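# Test circuit boards in tester and sort into bins

## Task

For every circuit board still in the tray or sitting in the tester: place it flat in the tester, components facing up, with both tester pins passing through its holes and its white connector aimed at the lone black post inside the tester. Shut the lid until it latches; the lid is held by a hook whose small black tab must be pushed down to release it. Once the signal light turns green or red, open the lid and place the board entirely inside the bin matching that colour; the board may be released once its centre is lower than that bin's rim. Boards already in a bin count as finished and stay there. The tester and bins are loose: the tester must remain on its base plate, oriented as before. Grippers are taken from the tool stand as wanted, and every gripper taken must end up back in an empty slot of the stand.

## Robot and tools

Robot: two arms, left_arm and right_arm, each ending in a tool changer with no gripper attached at first. Two grippers hang in a tool stand: grip50 (50 mm max opening, grip point 180 mm out along the face's z axis) and grip85 (85 mm max, grip point 173 mm out when closed, 13 mm closer when fully open). Both close along the face's x axis. A block on the changer plate sticks out 96 mm on the face's -y side; keep it clear of objects.

Frames: each arm's poses, velocities and offsets are in that arm's own base frame (bases near y +0.597 for left, -0.585 for right, both facing +x). The scene frame has its origin at table-top height between the arms, +z up, +x out over the table, left_arm on +y. Fixed cameras use the scene frame. end_effector_position is always the centre of the changer face, in metres.

execute_actions(actions, cameras): actions is a list of actions; each action is a list of up to 15 rows, one row per 1/30 s step, with the last row repeated to fill 15. Each row is one flat list of 26 numbers in [-1, 1] covering both arms: left dx, dy, dz, rx, ry, rz, then left lock, grip50_position, grip50_force_limit, grip50_speed, grip85_position, grip85_force_limit, grip85_speed, then the same 13 for the right arm. dx..rz are offsets, not poses: measured from the arm's Hand target at the start of that action (every row counts from that same start), along the arm's base axes; 1.0 = 0.6 m or 180 degrees, and rx, ry, rz form one rotation vector. All zeros re-commands the current Hand target. Images come back only for an empty actions list or when cameras names them.

move(target or station, speed, blend, stop_force, zero, blocking, cameras): straight-line paths for the changer faces. target is one 26-number row or a list of up to 15 rows, offsets counted from the Hand targets at the move's start (not from the previous row), same layout and scaling as above. speed in m/s, 0.002 to 3.2 (default 0.25), one value or one per target. blend in m rounds corners in a list. stop_force in N, 4 to 120, ends an arm's path when its wrist sensor feels that much push against the motion; use it slowly for touching down, omit it when backing off a contact, and don't trust it while the face rotates. zero (with stop_force) re-zeros the sensor before the move. blocking=false returns early, not allowed with stop_force. station, e.g. "left_arm.stand" with slot (1 from the left, seen from the forks' open side), approach=true or over=true: go in via approach, then over, then the seat; leave in reverse. Paths do not avoid obstacles or the other arm. The result adds a move: line (done, off_target, moving, held, fault) and limits (paced = clipped, held = checks withheld steps).

wait(seconds 0-10), stop() brakes a running move, zoom_image(camera, region [x0,y0,x1,y1], max 504x504) enlarges part of the latest image, zero_wrist_force(arm) re-zeros one wrist sensor, finished_scene(scene) ends the scene irreversibly. Cameras: cam_head_left, cam_head_right, cam_high, cam_low, cam_left_wrist, cam_right_wrist.

Tool change: centre the face on the plate within about 1 mm and 1 degree, with the face's -y axis toward the fork's open side. When plate_near reads 1, send lock +1 and wait for locked = 1; the gripper then closes and reopens by itself and reads n/a until ready. To remove from the stand lift 10-30 mm (about 20), slide at least 110 mm toward the open side (face -y), then rise. To return, reverse; when in_stand reads 1, stay still, send lock -1, wait for unlocked = 1. Unlocking elsewhere is refused (unlock_refused = 1). Lock 0 keeps the last lock command. tool_id shows grip50, grip85 or none.

Gripping: position +1 is fully open; -1 closes until stopped (grip50 pads meet near -0.65, grip85 near -0.8). grip50_force_limit scales about 20 N (-1) to 185 N (+1). For grip85, force depends on speed: slow close (grip85_speed -1, grip85_force_limit -1) gives roughly 30 N; speed +1 from wide open gives 200 N or more. Speed numbers span about 20 to 150 mm/s. Check object_status: 0 moving, 1 blocked while opening, 2 holding after a close, 3 reached target or pads met. New force or speed takes effect only with a changed position number (by 0.01 or more). Re-send the last tool numbers for an arm you want unchanged, since 0 is a real command. position_measured: grip50 opening ≈ (250 - counts) × 0.202 mm; grip85 counts 78 ≈ 60 mm, 130 ≈ 40 mm, 180 ≈ 20 mm, 230 closed.

Result lines: Hand target (last commanded pose after a 32-degree orientation clip), positions, quaternions, velocities (omitted when joints read within noise), wrist force/torque in the tool's own axes plus the peak since last shown, joint torques, tool readings, motor temperatures.

Avoid: collisions or presses between the arms or their tools; forces near 150 N or joint torques at their limits (a 10 s arm stop); pushing into unreachable poses or holding stretched loads (motor heat, MOTOR HOT at 70 °C, stop at 85 °C); paths passing near an arm's own base; dropping boards from height, letting go while moving, knocking the tester off its plate or anything off the table. Boards must stay in bins and grippers be hung up before finished_scene.

Each tool is called as name([rows], argument=value, ...), one row to a line, values as JSON.

## Session

execute_actions(actions=[])

Scene clock: 0.00 s.
left_arm: end_effector_position=(+0.0531, -0.5780, +0.3767) locked=0 unlocked=1 plate_near=0 in_stand=0 unlock_refused=0 tool_id=none grip50_position_measured=n/a grip50_object_status=n/a grip85_position_measured=n/a grip85_object_status=n/a end_effector_quat_wxyz=(+0.460, +0.560, +0.682, +0.101) | right_arm: end_effector_position=(+1.0490, -0.1618, +0.1132) locked=0 unlocked=1 plate_near=0 in_stand=0 unlock_refused=0 tool_id=none grip50_position_measured=n/a grip50_object_status=n/a grip85_position_measured=n/a grip85_object_status=n/a end_effector_quat_wxyz=(-0.150, +0.513, +0.841, +0.090)
Joint positions: left_arm=[-2.083 -1.779 2.316 -2.048 -0.591 -2.311] | right_arm=[-0.359 -0.714 1.188 -1.778 -1.34 -0.866]
Joint velocities: within noise
Joint torques (N m): no reading
Motor temperatures (°C): left_arm=[28 27 28 34 33 29] | right_arm=[29 29 28 31 36 29]
Wrist force (N): no reading
Wrist torque (N m): no reading
Wrist force, peak (N): no reading
Hand target: left_arm +0.0531, -0.5780, +0.3767; +0.460, +0.560, +0.682, +0.101 | right_arm +1.0490, -0.1618, +0.1132; -0.150, +0.513, +0.841, +0.090
Tool commands: left_gripper/lock=+0.0 left_gripper/grip50_position=+1.0 left_gripper/grip50_force_limit=+1.0 left_gripper/grip50_speed=+1.0 left_gripper/grip85_position=+1.0 left_gripper/grip85_force_limit=+1.0 left_gripper/grip85_speed=+1.0 right_gripper/lock=+0.0 right_gripper/grip50_position=+1.0 right_gripper/grip50_force_limit=+1.0 right_gripper/grip50_speed=+1.0 right_gripper/grip85_position=+1.0 right_gripper/grip85_force_limit=+1.0 right_gripper/grip85_speed=+1.0

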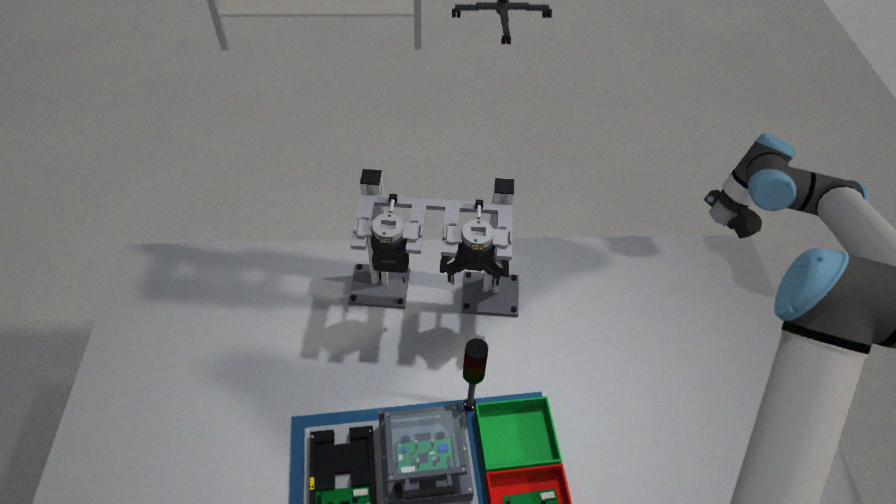

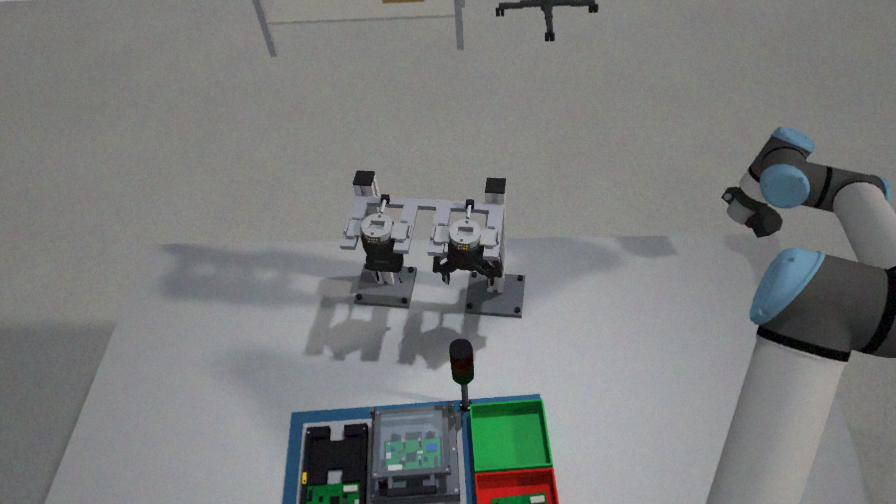

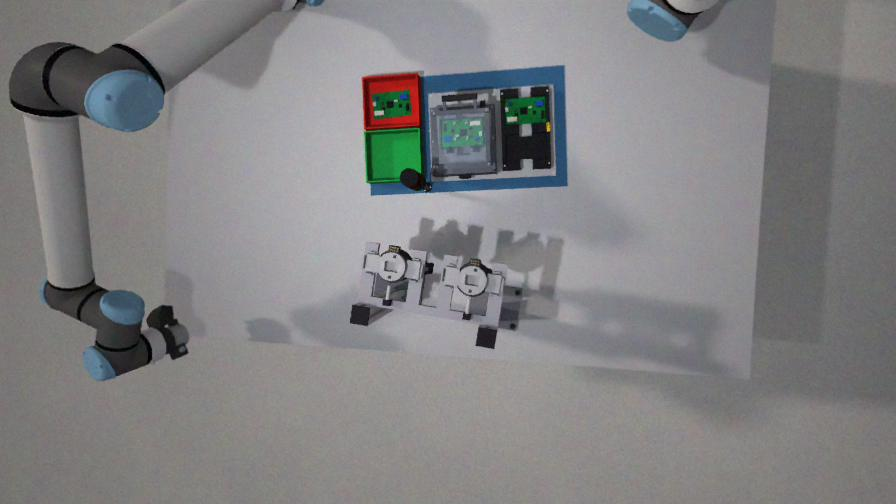

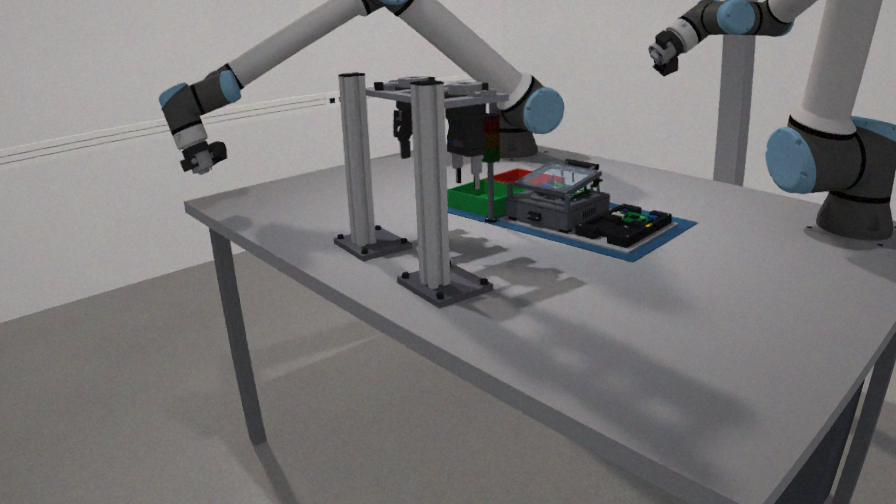

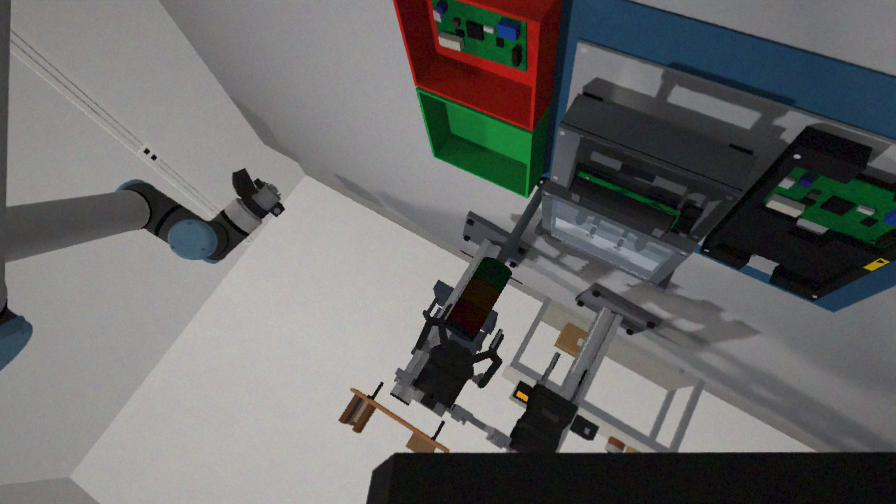

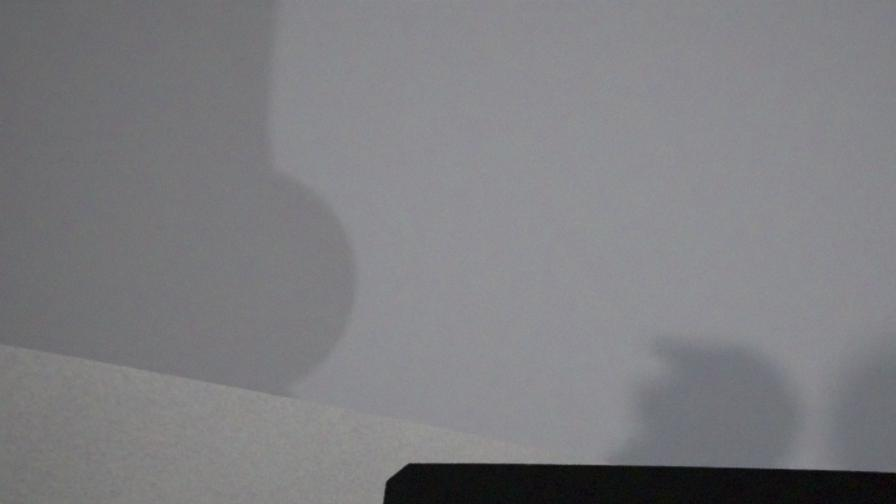

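zoom_image(camera="cam_high", region=[340, 50, 590, 210])

zoom_image(camera="cam_low", region=[380, 60, 720, 280])

zoom_image(camera="cam_head_left", region=[280, 320, 600, 504])

zoom_image(camera="cam_left_wrist", region=[400, 0, 896, 300])

zoom_image(camera="cam_high", region=[340, 220, 560, 360])

Scaled by 2.016 from the camera's 896x504 image, which has a finer 1280x720 frame.

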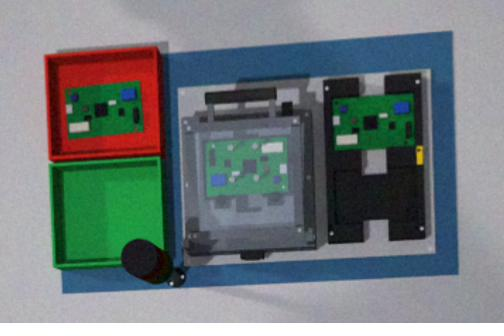

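Scaled by 1.482 from the camera's 896x504 image, which has a finer 1280x720 frame.

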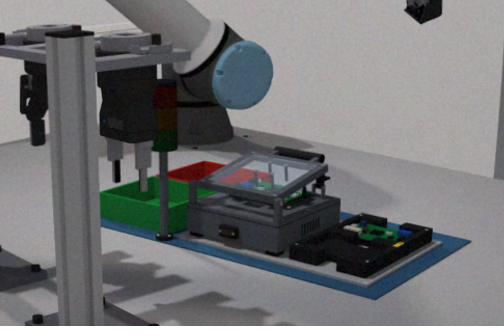

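Scaled by 1.575 from the camera's 896x504 image, which has a finer 1280x720 frame.

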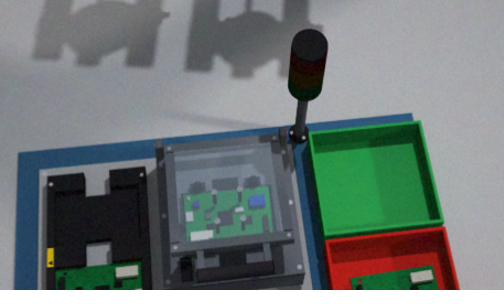

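Scaled by 1.016 from the camera's 896x504 image, which has a finer 1280x720 frame.

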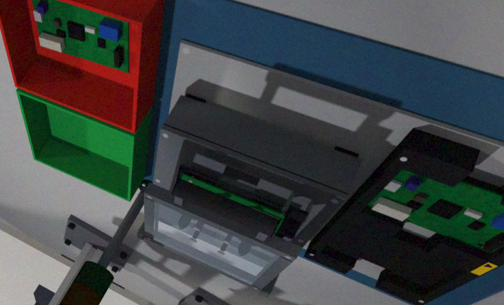

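Scaled by 2.291 from the camera's 896x504 image, which has a finer 1280x720 frame.

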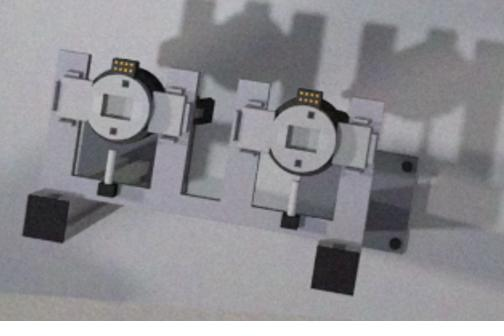

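zoom_image(camera="cam_left_wrist", region=[530, 80, 780, 300])

zoom_image(camera="cam_high", region=[420, 80, 510, 190])

zoom_image(camera="cam_low", region=[490, 140, 630, 240])

zoom_image(camera="cam_head_right", region=[350, 390, 480, 504])

Scaled by 2.016 from the camera's 896x504 image, which has a finer 1280x720 frame.

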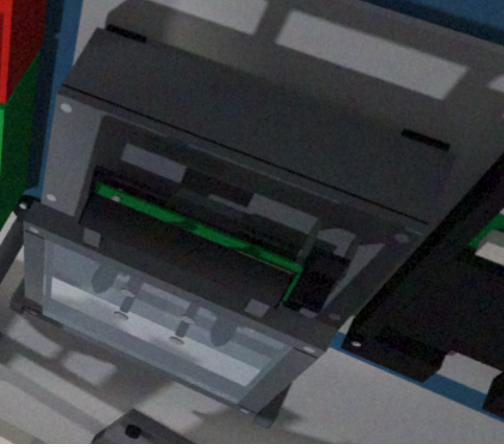

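Scaled by 4.582 from the camera's 896x504 image, which has a finer 1280x720 frame.

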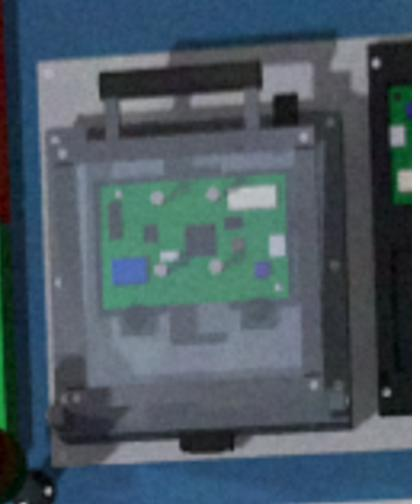

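Scaled by 3.600 from the camera's 896x504 image, which has a finer 1280x720 frame.

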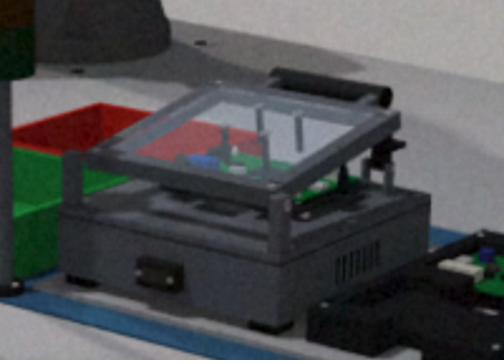

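Scaled by 3.877 from the camera's 896x504 image, which has a finer 1280x720 frame.

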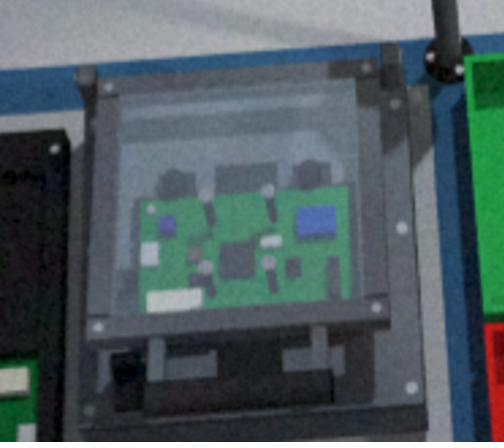

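move(station="right_arm.stand", slot=2, approach=true, speed=0.3, cameras=["cam_high", "cam_low", "cam_right_wrist"])

Scene clock: 74.00 s.
left_arm: end_effector_position=(+0.0531, -0.5780, +0.3767) locked=0 unlocked=1 plate_near=0 in_stand=0 unlock_refused=0 tool_id=none grip50_position_measured=n/a grip50_object_status=n/a grip85_position_measured=n/a grip85_object_status=n/a end_effector_quat_wxyz=(+0.460, +0.560, +0.682, +0.101) | right_arm: end_effector_position=(+0.6670, +0.5124, +0.3825) locked=0 unlocked=1 plate_near=0 in_stand=0 unlock_refused=0 tool_id=none grip50_position_measured=n/a grip50_object_status=n/a grip85_position_measured=n/a grip85_object_status=n/a end_effector_quat_wxyz=(+0.000, +0.744, +0.668, +0.000)
Joint positions: left_arm=[-2.083 -1.779 2.316 -2.048 -0.591 -2.311] | right_arm=[0.446 -1.294 1.652 -1.93 -1.571 0.554]
Joint torques (N m): left_arm=[-0.58 -24.77 -48.95 -3.19 2.92 -0.73] | right_arm=[14.38 -89.68 -39.18 -8.31 2.4 1.71]
Wrist force (N): left_arm=[0.2 0.3 0.1] | right_arm=[1.7 1.2 1.2]
Wrist torque (N m): left_arm=[0.03 -0.01 0.00] | right_arm=[0.10 -0.08 0.12]
Wrist force, peak (N): left_arm=[-0.1 0.7 0.0] | right_arm=[6.5 -2.7 -0.6]
Hand target: left_arm +0.0531, -0.5780, +0.3767; +0.460, +0.560, +0.682, +0.101 | right_arm +0.6670, +0.5125, +0.3826; +0.000, +0.744, +0.668, +0.000
Tool commands: left_gripper/lock=+0.0 left_gripper/grip50_position=+1.0 left_gripper/grip50_force_limit=+1.0 left_gripper/grip50_speed=+1.0 left_gripper/grip85_position=+1.0 left_gripper/grip85_force_limit=+1.0 left_gripper/grip85_speed=+1.0 right_gripper/lock=+0.0 right_gripper/grip50_position=+1.0 right_gripper/grip50_force_limit=+1.0 right_gripper/grip50_speed=+1.0 right_gripper/grip85_position=+1.0 right_gripper/grip85_force_limit=+1.0 right_gripper/grip85_speed=+1.0
Off the commanded pose: right_arm 0.000 m, 0 deg.
move: done; to station right_arm.stand, slot 2, approach point
camera_calibration:
cam_right_wrist: T_world_to_cam=[[0.09196, 0.995597, 0.0181526, -0.572437], [0.939563, -0.0927931, 0.329562, -0.653796], [0.329796, -0.013251, -0.943959, 0.184855], [0, 0, 0, 1]] pos_world=[0.605959, 0.511698, 0.400353]
Images, in order (width x height): cam_high 896x504, cam_low 896x504, cam_right_wrist 896x504.

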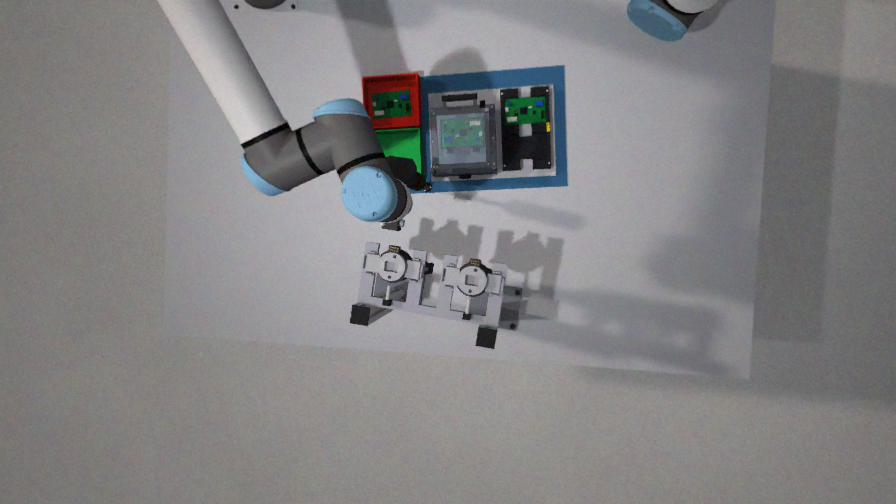

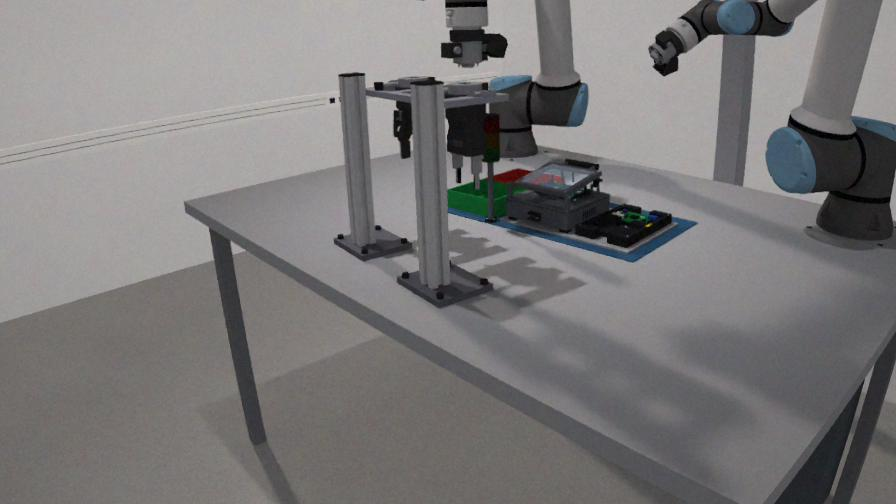

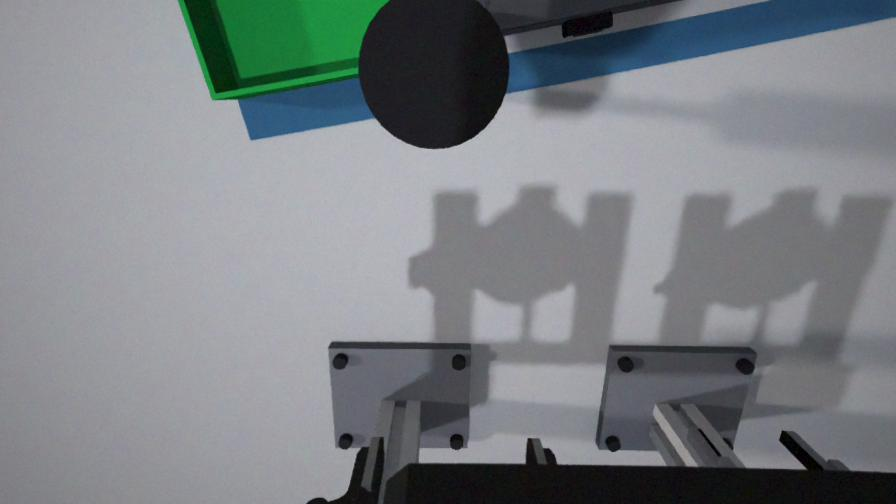

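move(station="right_arm.stand", slot=2, over=true, speed=0.15, cameras=["cam_right_wrist", "cam_low"])

Scene clock: 77.27 s.
left_arm: end_effector_position=(+0.0531, -0.5780, +0.3767) locked=0 unlocked=1 plate_near=0 in_stand=0 unlock_refused=0 tool_id=none grip50_position_measured=n/a grip50_object_status=n/a grip85_position_measured=n/a grip85_object_status=n/a end_effector_quat_wxyz=(+0.460, +0.560, +0.682, +0.101) | right_arm: end_effector_position=(+0.8062, +0.4973, +0.3829) locked=0 unlocked=1 plate_near=0 in_stand=0 unlock_refused=0 tool_id=none grip50_position_measured=n/a grip50_object_status=n/a grip85_position_measured=n/a grip85_object_status=n/a end_effector_quat_wxyz=(+0.000, +0.744, +0.668, +0.001)
Joint positions: left_arm=[-2.083 -1.779 2.316 -2.048 -0.591 -2.311] | right_arm=[0.368 -1.126 1.417 -1.863 -1.57 0.475]
Joint torques (N m): left_arm=[0.65 -27.18 -47.4 -3.57 3.14 -1.26] | right_arm=[19.34 -94.27 -45.72 -9.03 -0.76 2.83]
Wrist force (N): left_arm=[0.1 -0.1 0.2] | right_arm=[1.0 1.5 1.2]
Wrist torque (N m): left_arm=[-0.01 -0.01 0.00] | right_arm=[0.14 -0.01 0.13]
Wrist force, peak (N): left_arm=[0.3 0.4 -0.2] | right_arm=[0.3 5.3 1.2]
Hand target: left_arm +0.0531, -0.5780, +0.3767; +0.460, +0.560, +0.682, +0.101 | right_arm +0.8061, +0.4974, +0.3829; +0.000, +0.744, +0.668, +0.001
Tool commands: left_gripper/lock=+0.0 left_gripper/grip50_position=+1.0 left_gripper/grip50_force_limit=+1.0 left_gripper/grip50_speed=+1.0 left_gripper/grip85_position=+1.0 left_gripper/grip85_force_limit=+1.0 left_gripper/grip85_speed=+1.0 right_gripper/lock=+0.0 right_gripper/grip50_position=+1.0 right_gripper/grip50_force_limit=+1.0 right_gripper/grip50_speed=+1.0 right_gripper/grip85_position=+1.0 right_gripper/grip85_force_limit=+1.0 right_gripper/grip85_speed=+1.0
Off the commanded pose: right_arm 0.000 m, 0 deg.
move: done; to station right_arm.stand, slot 2, over the seat
camera_calibration:
cam_right_wrist: T_world_to_cam=[[0.0922393, 0.995569, 0.0182715, -0.570444], [0.939461, -0.093093, 0.329768, -0.78588], [0.330007, -0.0132521, -0.943885, 0.138971], [0, 0, 0, 1]] pos_world=[0.74506, 0.496598, 0.400754]
Images, in order (width x height): cam_low 896x504, cam_right_wrist 896x504.

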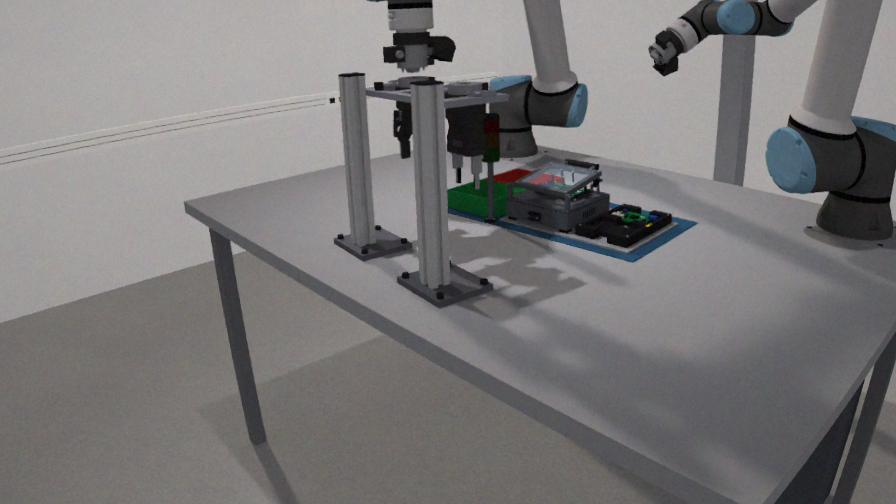

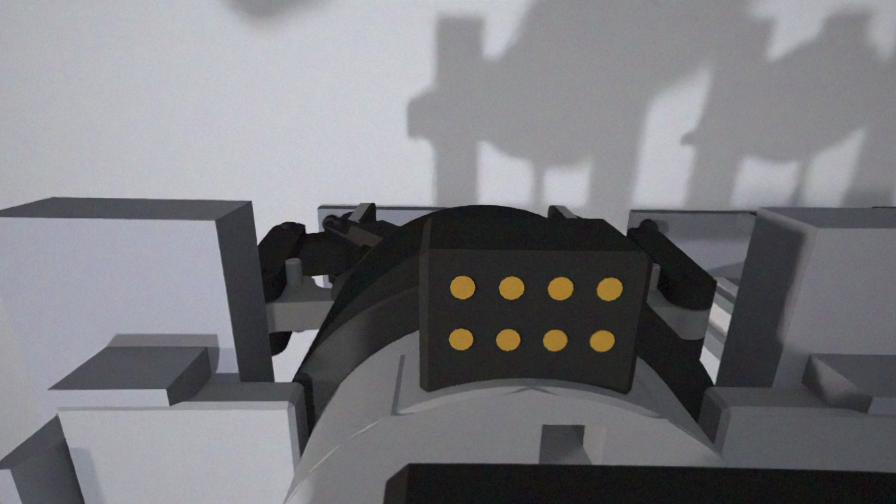

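move(station="right_arm.stand", slot=2, speed=0.02, stop_force=20, cameras=["cam_right_wrist"])

Scene clock: 81.30 s.
left_arm: end_effector_position=(+0.0531, -0.5780, +0.3767) locked=0 unlocked=1 plate_near=0 in_stand=0 unlock_refused=0 tool_id=none grip50_position_measured=n/a grip50_object_status=n/a grip85_position_measured=n/a grip85_object_status=n/a end_effector_quat_wxyz=(+0.460, +0.560, +0.682, +0.101) | right_arm: end_effector_position=(+0.8061, +0.4974, +0.3608) locked=0 unlocked=1 plate_near=1 in_stand=1 unlock_refused=0 tool_id=none grip50_position_measured=n/a grip50_object_status=n/a grip85_position_measured=n/a grip85_object_status=n/a end_effector_quat_wxyz=(+0.000, +0.744, +0.668, +0.001)
Joint positions: left_arm=[-2.083 -1.779 2.316 -2.048 -0.591 -2.311] | right_arm=[0.368 -1.115 1.441 -1.898 -1.57 0.475]
Joint torques (N m): left_arm=[-1.58 -25.54 -45.15 -3.42 3.07 -1.72] | right_arm=[16.7 -98.18 -49.23 -0.31 -0.62 2.56]
Wrist force (N): left_arm=[0.2 0.0 -0.4] | right_arm=[2.3 3.2 -13.6]
Wrist torque (N m): left_arm=[0.00 -0.01 0.00] | right_arm=[0.54 0.01 0.16]
Wrist force, peak (N): left_arm=[0.4 0.5 -0.1] | right_arm=[2.6 2.4 -15.5]
Hand target: left_arm +0.0531, -0.5780, +0.3767; +0.460, +0.560, +0.682, +0.101 | right_arm +0.8061, +0.4974, +0.3609; +0.000, +0.744, +0.668, +0.001
Tool commands: left_gripper/lock=+0.0 left_gripper/grip50_position=+1.0 left_gripper/grip50_force_limit=+1.0 left_gripper/grip50_speed=+1.0 left_gripper/grip85_position=+1.0 left_gripper/grip85_force_limit=+1.0 left_gripper/grip85_speed=+1.0 right_gripper/lock=+0.0 right_gripper/grip50_position=+1.0 right_gripper/grip50_force_limit=+1.0 right_gripper/grip50_speed=+1.0 right_gripper/grip85_position=+1.0 right_gripper/grip85_force_limit=+1.0 right_gripper/grip85_speed=+1.0
Off the commanded pose: right_arm 0.000 m, 0 deg.
move: done; to station right_arm.stand, slot 2
camera_calibration:
cam_right_wrist: T_world_to_cam=[[0.0921457, 0.995578, 0.0182388, -0.570062], [0.93947, -0.0929939, 0.329769, -0.77864], [0.330007, -0.013252, -0.943886, 0.118113], [0, 0, 0, 1]] pos_world=[0.74506, 0.496698, 0.378654]
Images, in order (width x height): cam_right_wrist 896x504.

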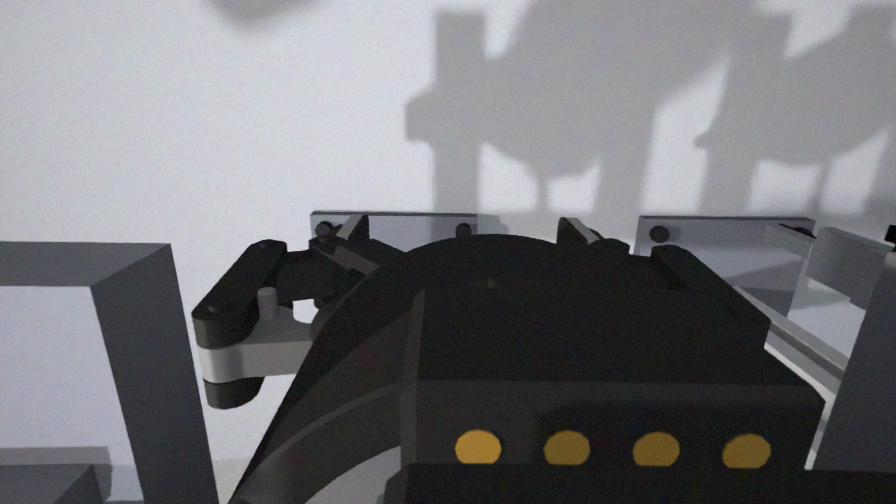

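execute_actions([
  [[0,0,0,0,0,0,0,1,1,1,1,1,1,0,0,0,0,0,0,1,1,1,1,1,-1,-1]],
  [[0,0,0,0,0,0,0,1,1,1,1,1,1,0,0,0,0,0,0,1,1,1,1,1,-1,-1]],
])

wait(seconds=1)

Scene clock: 85.50 s.
left_arm: end_effector_position=(+0.0531, -0.5780, +0.3767) locked=0 unlocked=1 plate_near=0 in_stand=0 unlock_refused=0 tool_id=none grip50_position_measured=n/a grip50_object_status=n/a grip85_position_measured=n/a grip85_object_status=n/a end_effector_quat_wxyz=(+0.460, +0.560, +0.682, +0.101) | right_arm: end_effector_position=(+0.8062, +0.4974, +0.3610) locked=1 unlocked=0 plate_near=1 in_stand=1 unlock_refused=0 tool_id=grip85 grip50_position_measured=n/a grip50_object_status=n/a grip85_position_measured=n/a grip85_object_status=n/a end_effector_quat_wxyz=(+0.000, +0.744, +0.668, +0.001)
Joint positions: left_arm=[-2.083 -1.779 2.316 -2.048 -0.591 -2.311] | right_arm=[0.368 -1.115 1.441 -1.898 -1.57 0.475]
Joint torques (N m): left_arm=[1.33 -25.59 -45.14 -3.46 3.61 -3] | right_arm=[9.25 -94.45 -44.34 -5.16 -0.69 0.34]
Wrist force (N): left_arm=[-0.2 0.1 -0.2] | right_arm=[0.2 1.7 -20.4]
Wrist torque (N m): left_arm=[0.01 0.01 0.00] | right_arm=[0.52 1.05 0.13]
Wrist force, peak (N): left_arm=[0.5 0.2 0.3] | right_arm=[0.4 1.9 -22.3]
Hand target: left_arm +0.0531, -0.5780, +0.3767; +0.460, +0.560, +0.682, +0.101 | right_arm +0.8061, +0.4974, +0.3609; +0.000, +0.744, +0.668, +0.001
Tool commands: left_gripper/lock=+0.0 left_gripper/grip50_position=+1.0 left_gripper/grip50_force_limit=+1.0 left_gripper/grip50_speed=+1.0 left_gripper/grip85_position=+1.0 left_gripper/grip85_force_limit=+1.0 left_gripper/grip85_speed=+1.0 right_gripper/lock=+0.0 right_gripper/grip50_position=+1.0 right_gripper/grip50_force_limit=+1.0 right_gripper/grip50_speed=+1.0 right_gripper/grip85_position=+1.0 right_gripper/grip85_force_limit=-1.0 right_gripper/grip85_speed=-1.0
Off the commanded pose: left_arm 0.000 m, 0 deg | right_arm 0.000 m, 0 deg.

Scene clock: 86.50 s.
left_arm: end_effector_position=(+0.0531, -0.5780, +0.3767) locked=0 unlocked=1 plate_near=0 in_stand=0 unlock_refused=0 tool_id=none grip50_position_measured=n/a grip50_object_status=n/a grip85_position_measured=n/a grip85_object_status=n/a end_effector_quat_wxyz=(+0.460, +0.560, +0.682, +0.101) | right_arm: end_effector_position=(+0.8061, +0.4974, +0.3609) locked=1 unlocked=0 plate_near=1 in_stand=1 unlock_refused=0 tool_id=grip85 grip50_position_measured=n/a grip50_object_status=n/a grip85_position_measured=n/a grip85_object_status=n/a end_effector_quat_wxyz=(+0.000, +0.744, +0.668, +0.001)
Joint positions: left_arm=[-2.083 -1.779 2.316 -2.048 -0.591 -2.311] | right_arm=[0.368 -1.115 1.441 -1.898 -1.57 0.475]
Joint torques (N m): left_arm=[-0.45 -26.74 -44.67 -3.32 3.51 -2.8] | right_arm=[8.01 -82.81 -32.57 -5.81 -0.46 -0.16]
Wrist force (N): left_arm=[0.3 -0.1 -0.4] | right_arm=[0.4 1.3 -21.3]
Wrist torque (N m): left_arm=[-0.01 -0.02 0.00] | right_arm=[0.50 1.06 0.12]
Wrist force, peak (N): left_arm=[0.6 -0.1 0.0] | right_arm=[0.4 1.3 -21.3]
Hand target: left_arm +0.0531, -0.5780, +0.3767; +0.460, +0.560, +0.682, +0.101 | right_arm +0.8061, +0.4974, +0.3609; +0.000, +0.744, +0.668, +0.001
Tool commands: left_gripper/lock=+0.0 left_gripper/grip50_position=+1.0 left_gripper/grip50_force_limit=+1.0 left_gripper/grip50_speed=+1.0 left_gripper/grip85_position=+1.0 left_gripper/grip85_force_limit=+1.0 left_gripper/grip85_speed=+1.0 right_gripper/lock=+0.0 right_gripper/grip50_position=+1.0 right_gripper/grip50_force_limit=+1.0 right_gripper/grip50_speed=+1.0 right_gripper/grip85_position=+1.0 right_gripper/grip85_force_limit=-1.0 right_gripper/grip85_speed=-1.0
Off the commanded pose: left_arm 0.000 m, 0 deg | right_arm 0.000 m, 0 deg.
wait: 1.00 s; at rest by 0.17 s

move(station="right_arm.stand", slot=2, over=true, speed=0.1)

move(station="right_arm.stand", slot=2, approach=true, speed=0.15, cameras=["all"])

Scene clock: 92.10 s.
left_arm: end_effector_position=(+0.0531, -0.5780, +0.3767) locked=0 unlocked=1 plate_near=0 in_stand=0 unlock_refused=0 tool_id=none grip50_position_measured=n/a grip50_object_status=n/a grip85_position_measured=n/a grip85_object_status=n/a end_effector_quat_wxyz=(+0.460, +0.560, +0.682, +0.101) | right_arm: end_effector_position=(+0.8061, +0.4974, +0.3831) locked=1 unlocked=0 plate_near=1 in_stand=0 unlock_refused=0 tool_id=grip85 grip50_position_measured=n/a grip50_object_status=n/a grip85_position_measured=3 grip85_object_status=3 end_effector_quat_wxyz=(+0.000, +0.744, +0.668, +0.001)
Joint positions: left_arm=[-2.083 -1.779 2.316 -2.048 -0.591 -2.311] | right_arm=[0.368 -1.126 1.417 -1.863 -1.57 0.475]
Joint torques (N m): left_arm=[1.53 -27.97 -44.98 -3.45 4.12 -3.05] | right_arm=[0.25 -104.49 -47.73 -10.84 -0.07 -1.15]
Wrist force (N): left_arm=[0.2 -0.1 0.0] | right_arm=[1.3 1.4 1.8]
Wrist torque (N m): left_arm=[0.00 -0.02 0.00] | right_arm=[0.13 -0.03 0.12]
Wrist force, peak (N): left_arm=[0.0 0.7 0.3] | right_arm=[-0.1 1.5 -22.4]
Hand target: left_arm +0.0531, -0.5780, +0.3767; +0.460, +0.560, +0.682, +0.101 | right_arm +0.8061, +0.4974, +0.3829; +0.000, +0.744, +0.668, +0.001
Tool commands: left_gripper/lock=+0.0 left_gripper/grip50_position=+1.0 left_gripper/grip50_force_limit=+1.0 left_gripper/grip50_speed=+1.0 left_gripper/grip85_position=+1.0 left_gripper/grip85_force_limit=+1.0 left_gripper/grip85_speed=+1.0 right_gripper/lock=+0.0 right_gripper/grip50_position=+1.0 right_gripper/grip50_force_limit=+1.0 right_gripper/grip50_speed=+1.0 right_gripper/grip85_position=+1.0 right_gripper/grip85_force_limit=-1.0 right_gripper/grip85_speed=-1.0
Off the commanded pose: right_arm 0.000 m, 0 deg.
move: done; to station right_arm.stand, slot 2, over the seat

Scene clock: 93.47 s.
left_arm: end_effector_position=(+0.0531, -0.5780, +0.3767) locked=0 unlocked=1 plate_near=0 in_stand=0 unlock_refused=0 tool_id=none grip50_position_measured=n/a grip50_object_status=n/a grip85_position_measured=n/a grip85_object_status=n/a end_effector_quat_wxyz=(+0.460, +0.560, +0.682, +0.101) | right_arm: end_effector_position=(+0.6669, +0.5126, +0.3825) locked=1 unlocked=0 plate_near=1 in_stand=0 unlock_refused=0 tool_id=grip85 grip50_position_measured=n/a grip50_object_status=n/a grip85_position_measured=3 grip85_object_status=3 end_effector_quat_wxyz=(+0.000, +0.744, +0.668, +0.000)
Joint positions: left_arm=[-2.083 -1.779 2.316 -2.048 -0.591 -2.311] | right_arm=[0.447 -1.294 1.652 -1.93 -1.57 0.554]
Joint torques (N m): left_arm=[1.66 -26.06 -44.59 -3.63 4.13 -3.13] | right_arm=[-14.85 -103.76 -60.05 -3.92 0.24 -3.29]
Wrist force (N): left_arm=[0.0 -0.2 0.2] | right_arm=[1.4 1.1 1.1]
Wrist torque (N m): left_arm=[-0.01 -0.01 0.00] | right_arm=[0.09 -0.06 0.02]
Wrist force, peak (N): left_arm=[0.5 0.0 0.1] | right_arm=[0.3 7.8 1.9]
Hand target: left_arm +0.0531, -0.5780, +0.3767; +0.460, +0.560, +0.682, +0.101 | right_arm +0.6670, +0.5125, +0.3826; +0.000, +0.744, +0.668, +0.000
Tool commands: left_gripper/lock=+0.0 left_gripper/grip50_position=+1.0 left_gripper/grip50_force_limit=+1.0 left_gripper/grip50_speed=+1.0 left_gripper/grip85_position=+1.0 left_gripper/grip85_force_limit=+1.0 left_gripper/grip85_speed=+1.0 right_gripper/lock=+0.0 right_gripper/grip50_position=+1.0 right_gripper/grip50_force_limit=+1.0 right_gripper/grip50_speed=+1.0 right_gripper/grip85_position=+1.0 right_gripper/grip85_force_limit=-1.0 right_gripper/grip85_speed=-1.0
Off the commanded pose: right_arm 0.000 m, 0 deg.
move: done; to station right_arm.stand, slot 2, approach point
camera_calibration:
cam_right_wrist: T_world_to_cam=[[0.0920171, 0.995589, 0.0182881, -0.572712], [0.939525, -0.0928906, 0.329641, -0.653643], [0.329886, -0.0131505, -0.943929, 0.184773], [0, 0, 0, 1]] pos_world=[0.605859, 0.511898, 0.400354]

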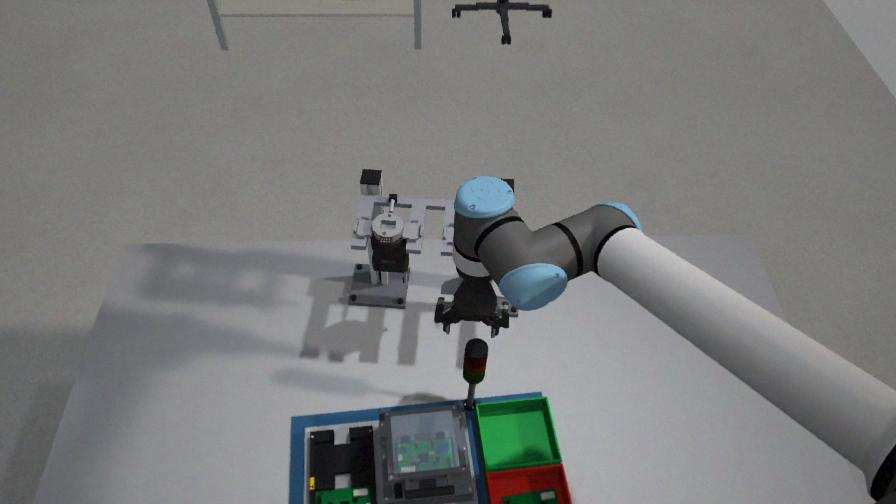

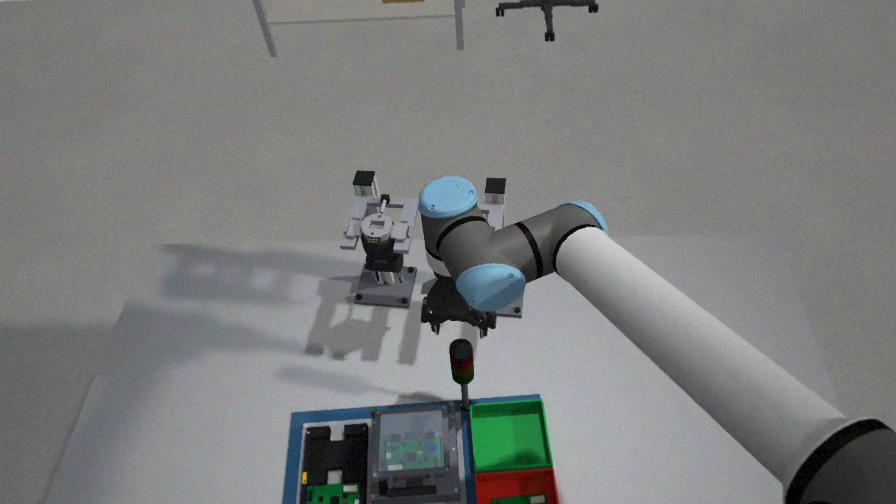

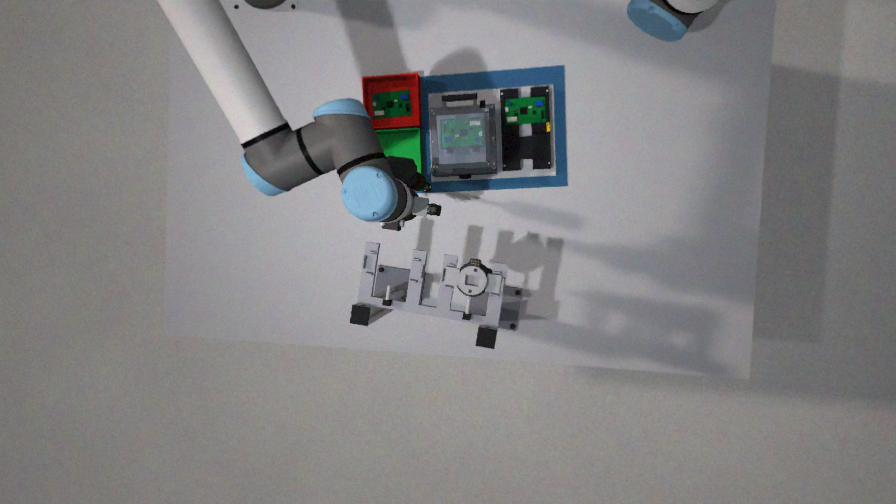

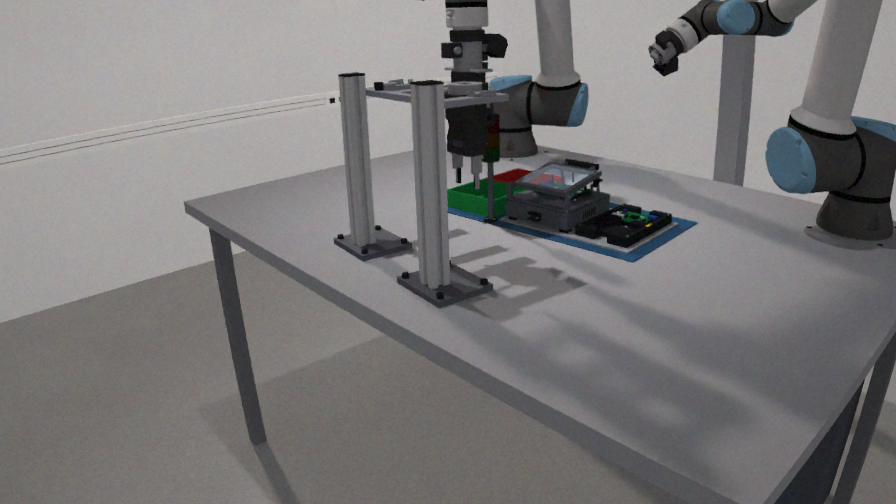

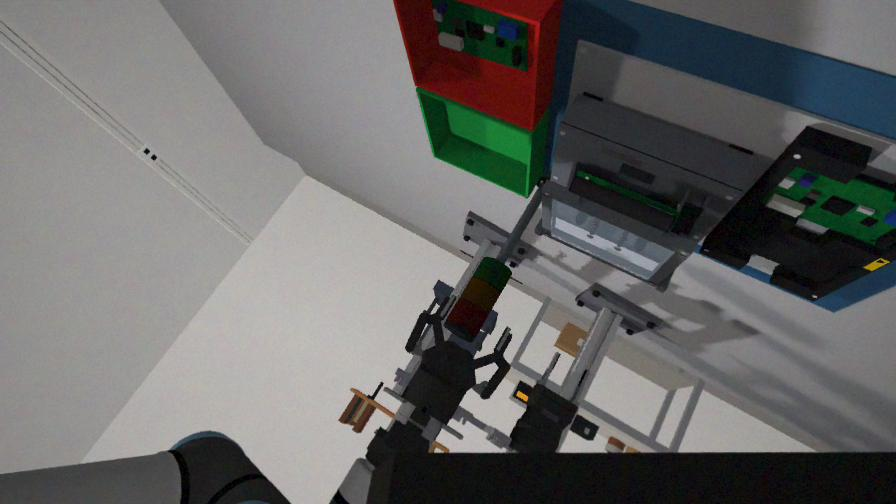

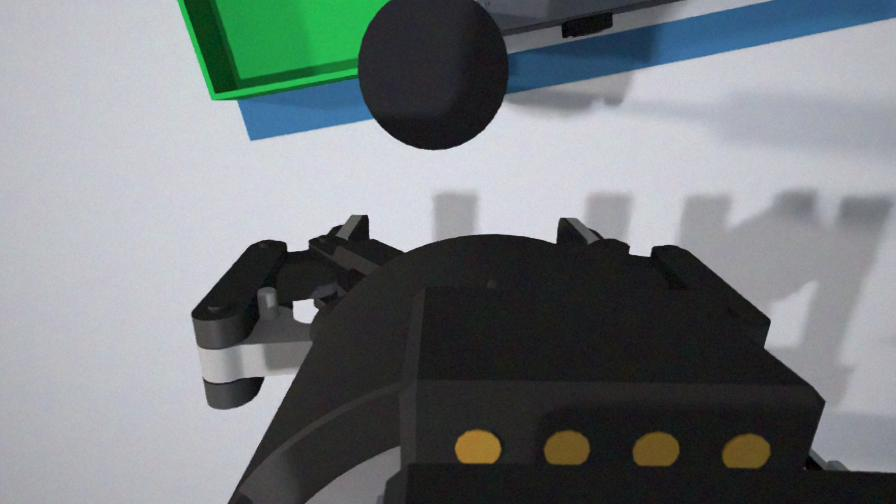

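move(target=[0.233,0,0.167,0,0.139,0,0,1,1,1,1,1,1,0,0,0.25,0,0,0,0,1,1,1,1,-1,-1], speed=0.2, cameras=["cam_left_wrist", "cam_low"])

Scene clock: 100.13 s.
left_arm: end_effector_position=(+0.1929, -0.5780, +0.4769) locked=0 unlocked=1 plate_near=0 in_stand=0 unlock_refused=0 tool_id=none grip50_position_measured=n/a grip50_object_status=n/a grip85_position_measured=n/a grip85_object_status=n/a end_effector_quat_wxyz=(+0.302, +0.568, +0.765, -0.023) | right_arm: end_effector_position=(+0.6670, +0.5125, +0.5326) locked=1 unlocked=0 plate_near=1 in_stand=0 unlock_refused=0 tool_id=grip85 grip50_position_measured=n/a grip50_object_status=n/a grip85_position_measured=3 grip85_object_status=3 end_effector_quat_wxyz=(+0.000, +0.744, +0.668, +0.000)
Joint positions: left_arm=[-1.697 -1.84 2.17 -2.274 -1.07 -1.894] | right_arm=[0.447 -1.35 1.453 -1.675 -1.57 0.554]
Joint torques (N m): left_arm=[11.95 -31.07 -57.51 -6.22 -1.57 -2.7] | right_arm=[-13.64 -84.27 -53.7 -9.41 0.51 -2.65]
Wrist force (N): left_arm=[-0.4 1.6 1.1] | right_arm=[0.5 0.7 1.5]
Wrist torque (N m): left_arm=[0.26 0.14 0.07] | right_arm=[0.10 0.00 0.08]
Wrist force, peak (N): left_arm=[-1.5 5.1 0.8] | right_arm=[1.4 0.8 7.4]
Hand target: left_arm +0.1929, -0.5780, +0.4769; +0.302, +0.568, +0.765, -0.023 | right_arm +0.6670, +0.5125, +0.5326; +0.000, +0.744, +0.668, +0.000
Off the commanded pose: left_arm 0.000 m, 0 deg | right_arm 0.000 m, 0 deg.
move: done
camera_calibration:
cam_left_wrist: T_world_to_cam=[[-0.151161, 0.853822, -0.498135, 0.768188], [0.669397, 0.459213, 0.583978, -0.0933484], [0.727363, -0.245175, -0.640962, 0.0619076], [0, 0, 0, 1]] pos_world=[0.133578, -0.597851, 0.476855]
Images, in order (width x height): cam_low 896x504, cam_left_wrist 896x504.

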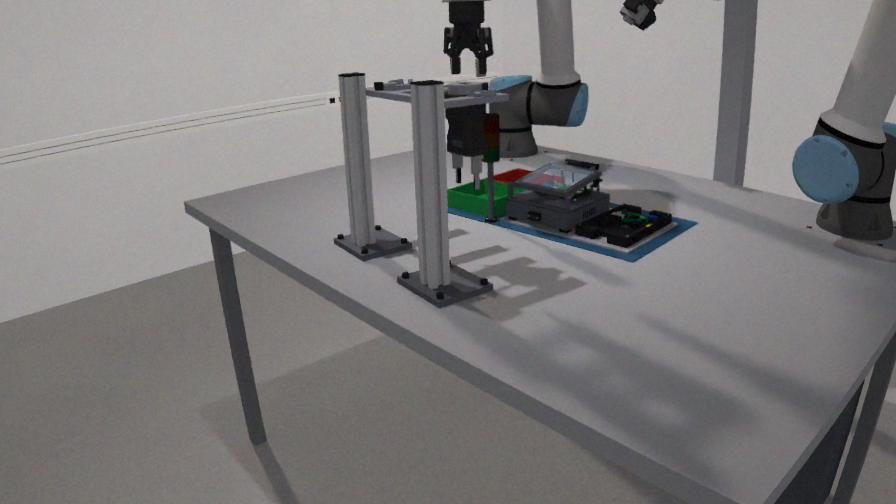

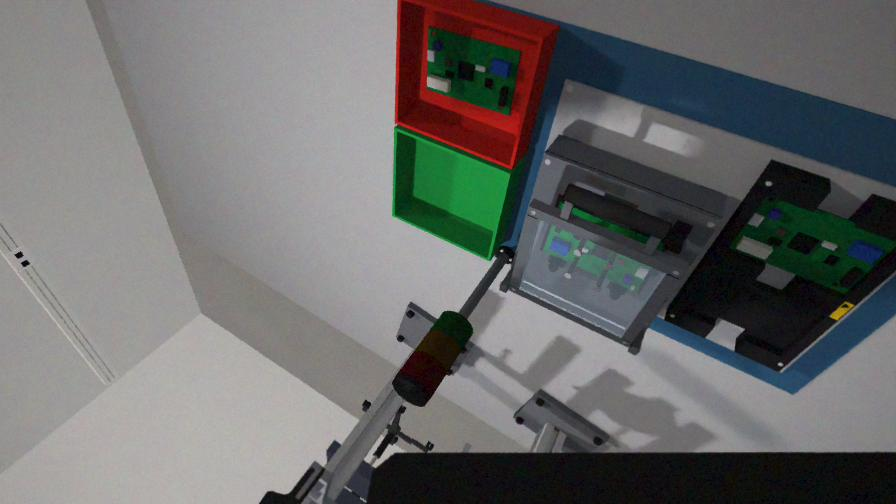

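zoom_image(camera="cam_left_wrist", region=[490, 120, 740, 360])

zoom_image(camera="cam_left_wrist", region=[530, 160, 710, 300])

zoom_image(camera="cam_left_wrist", region=[660, 150, 896, 390])

Scaled by 2.016 from the camera's 896x504 image, which has a finer 1280x720 frame.

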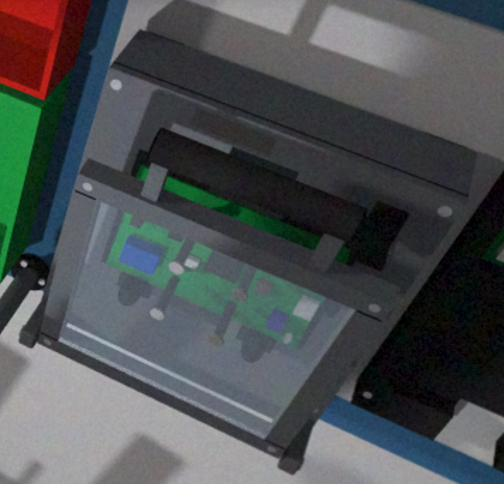

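Scaled by 2.800 from the camera's 896x504 image, which has a finer 1280x720 frame.

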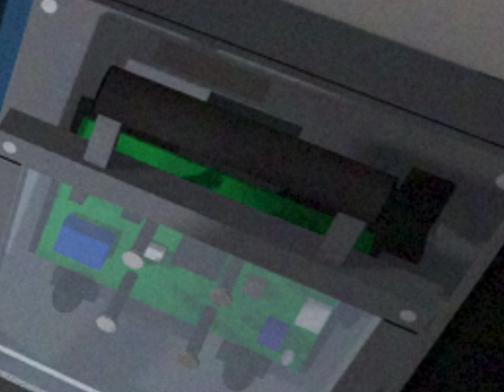

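Scaled by 2.100 from the camera's 896x504 image, which has a finer 1280x720 frame.

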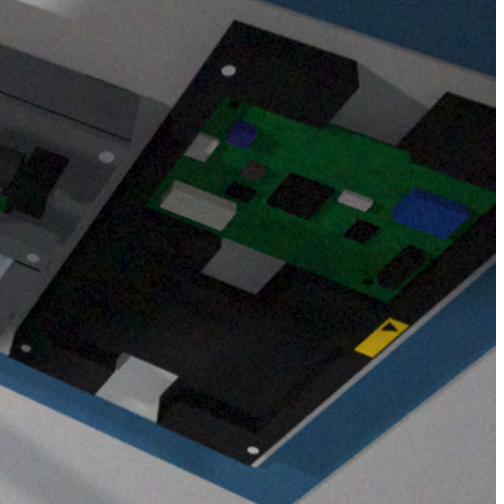

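zoom_image(camera="cam_low", region=[550, 155, 620, 205])

Scaled by 7.200 from the camera's 896x504 image, which has a finer 1280x720 frame.

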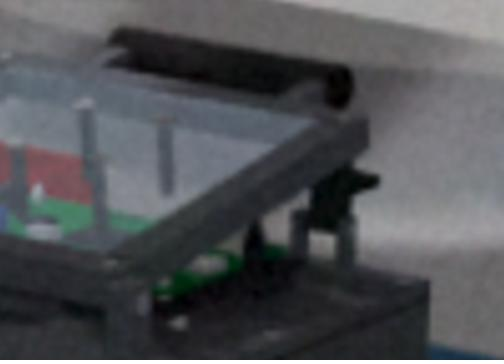

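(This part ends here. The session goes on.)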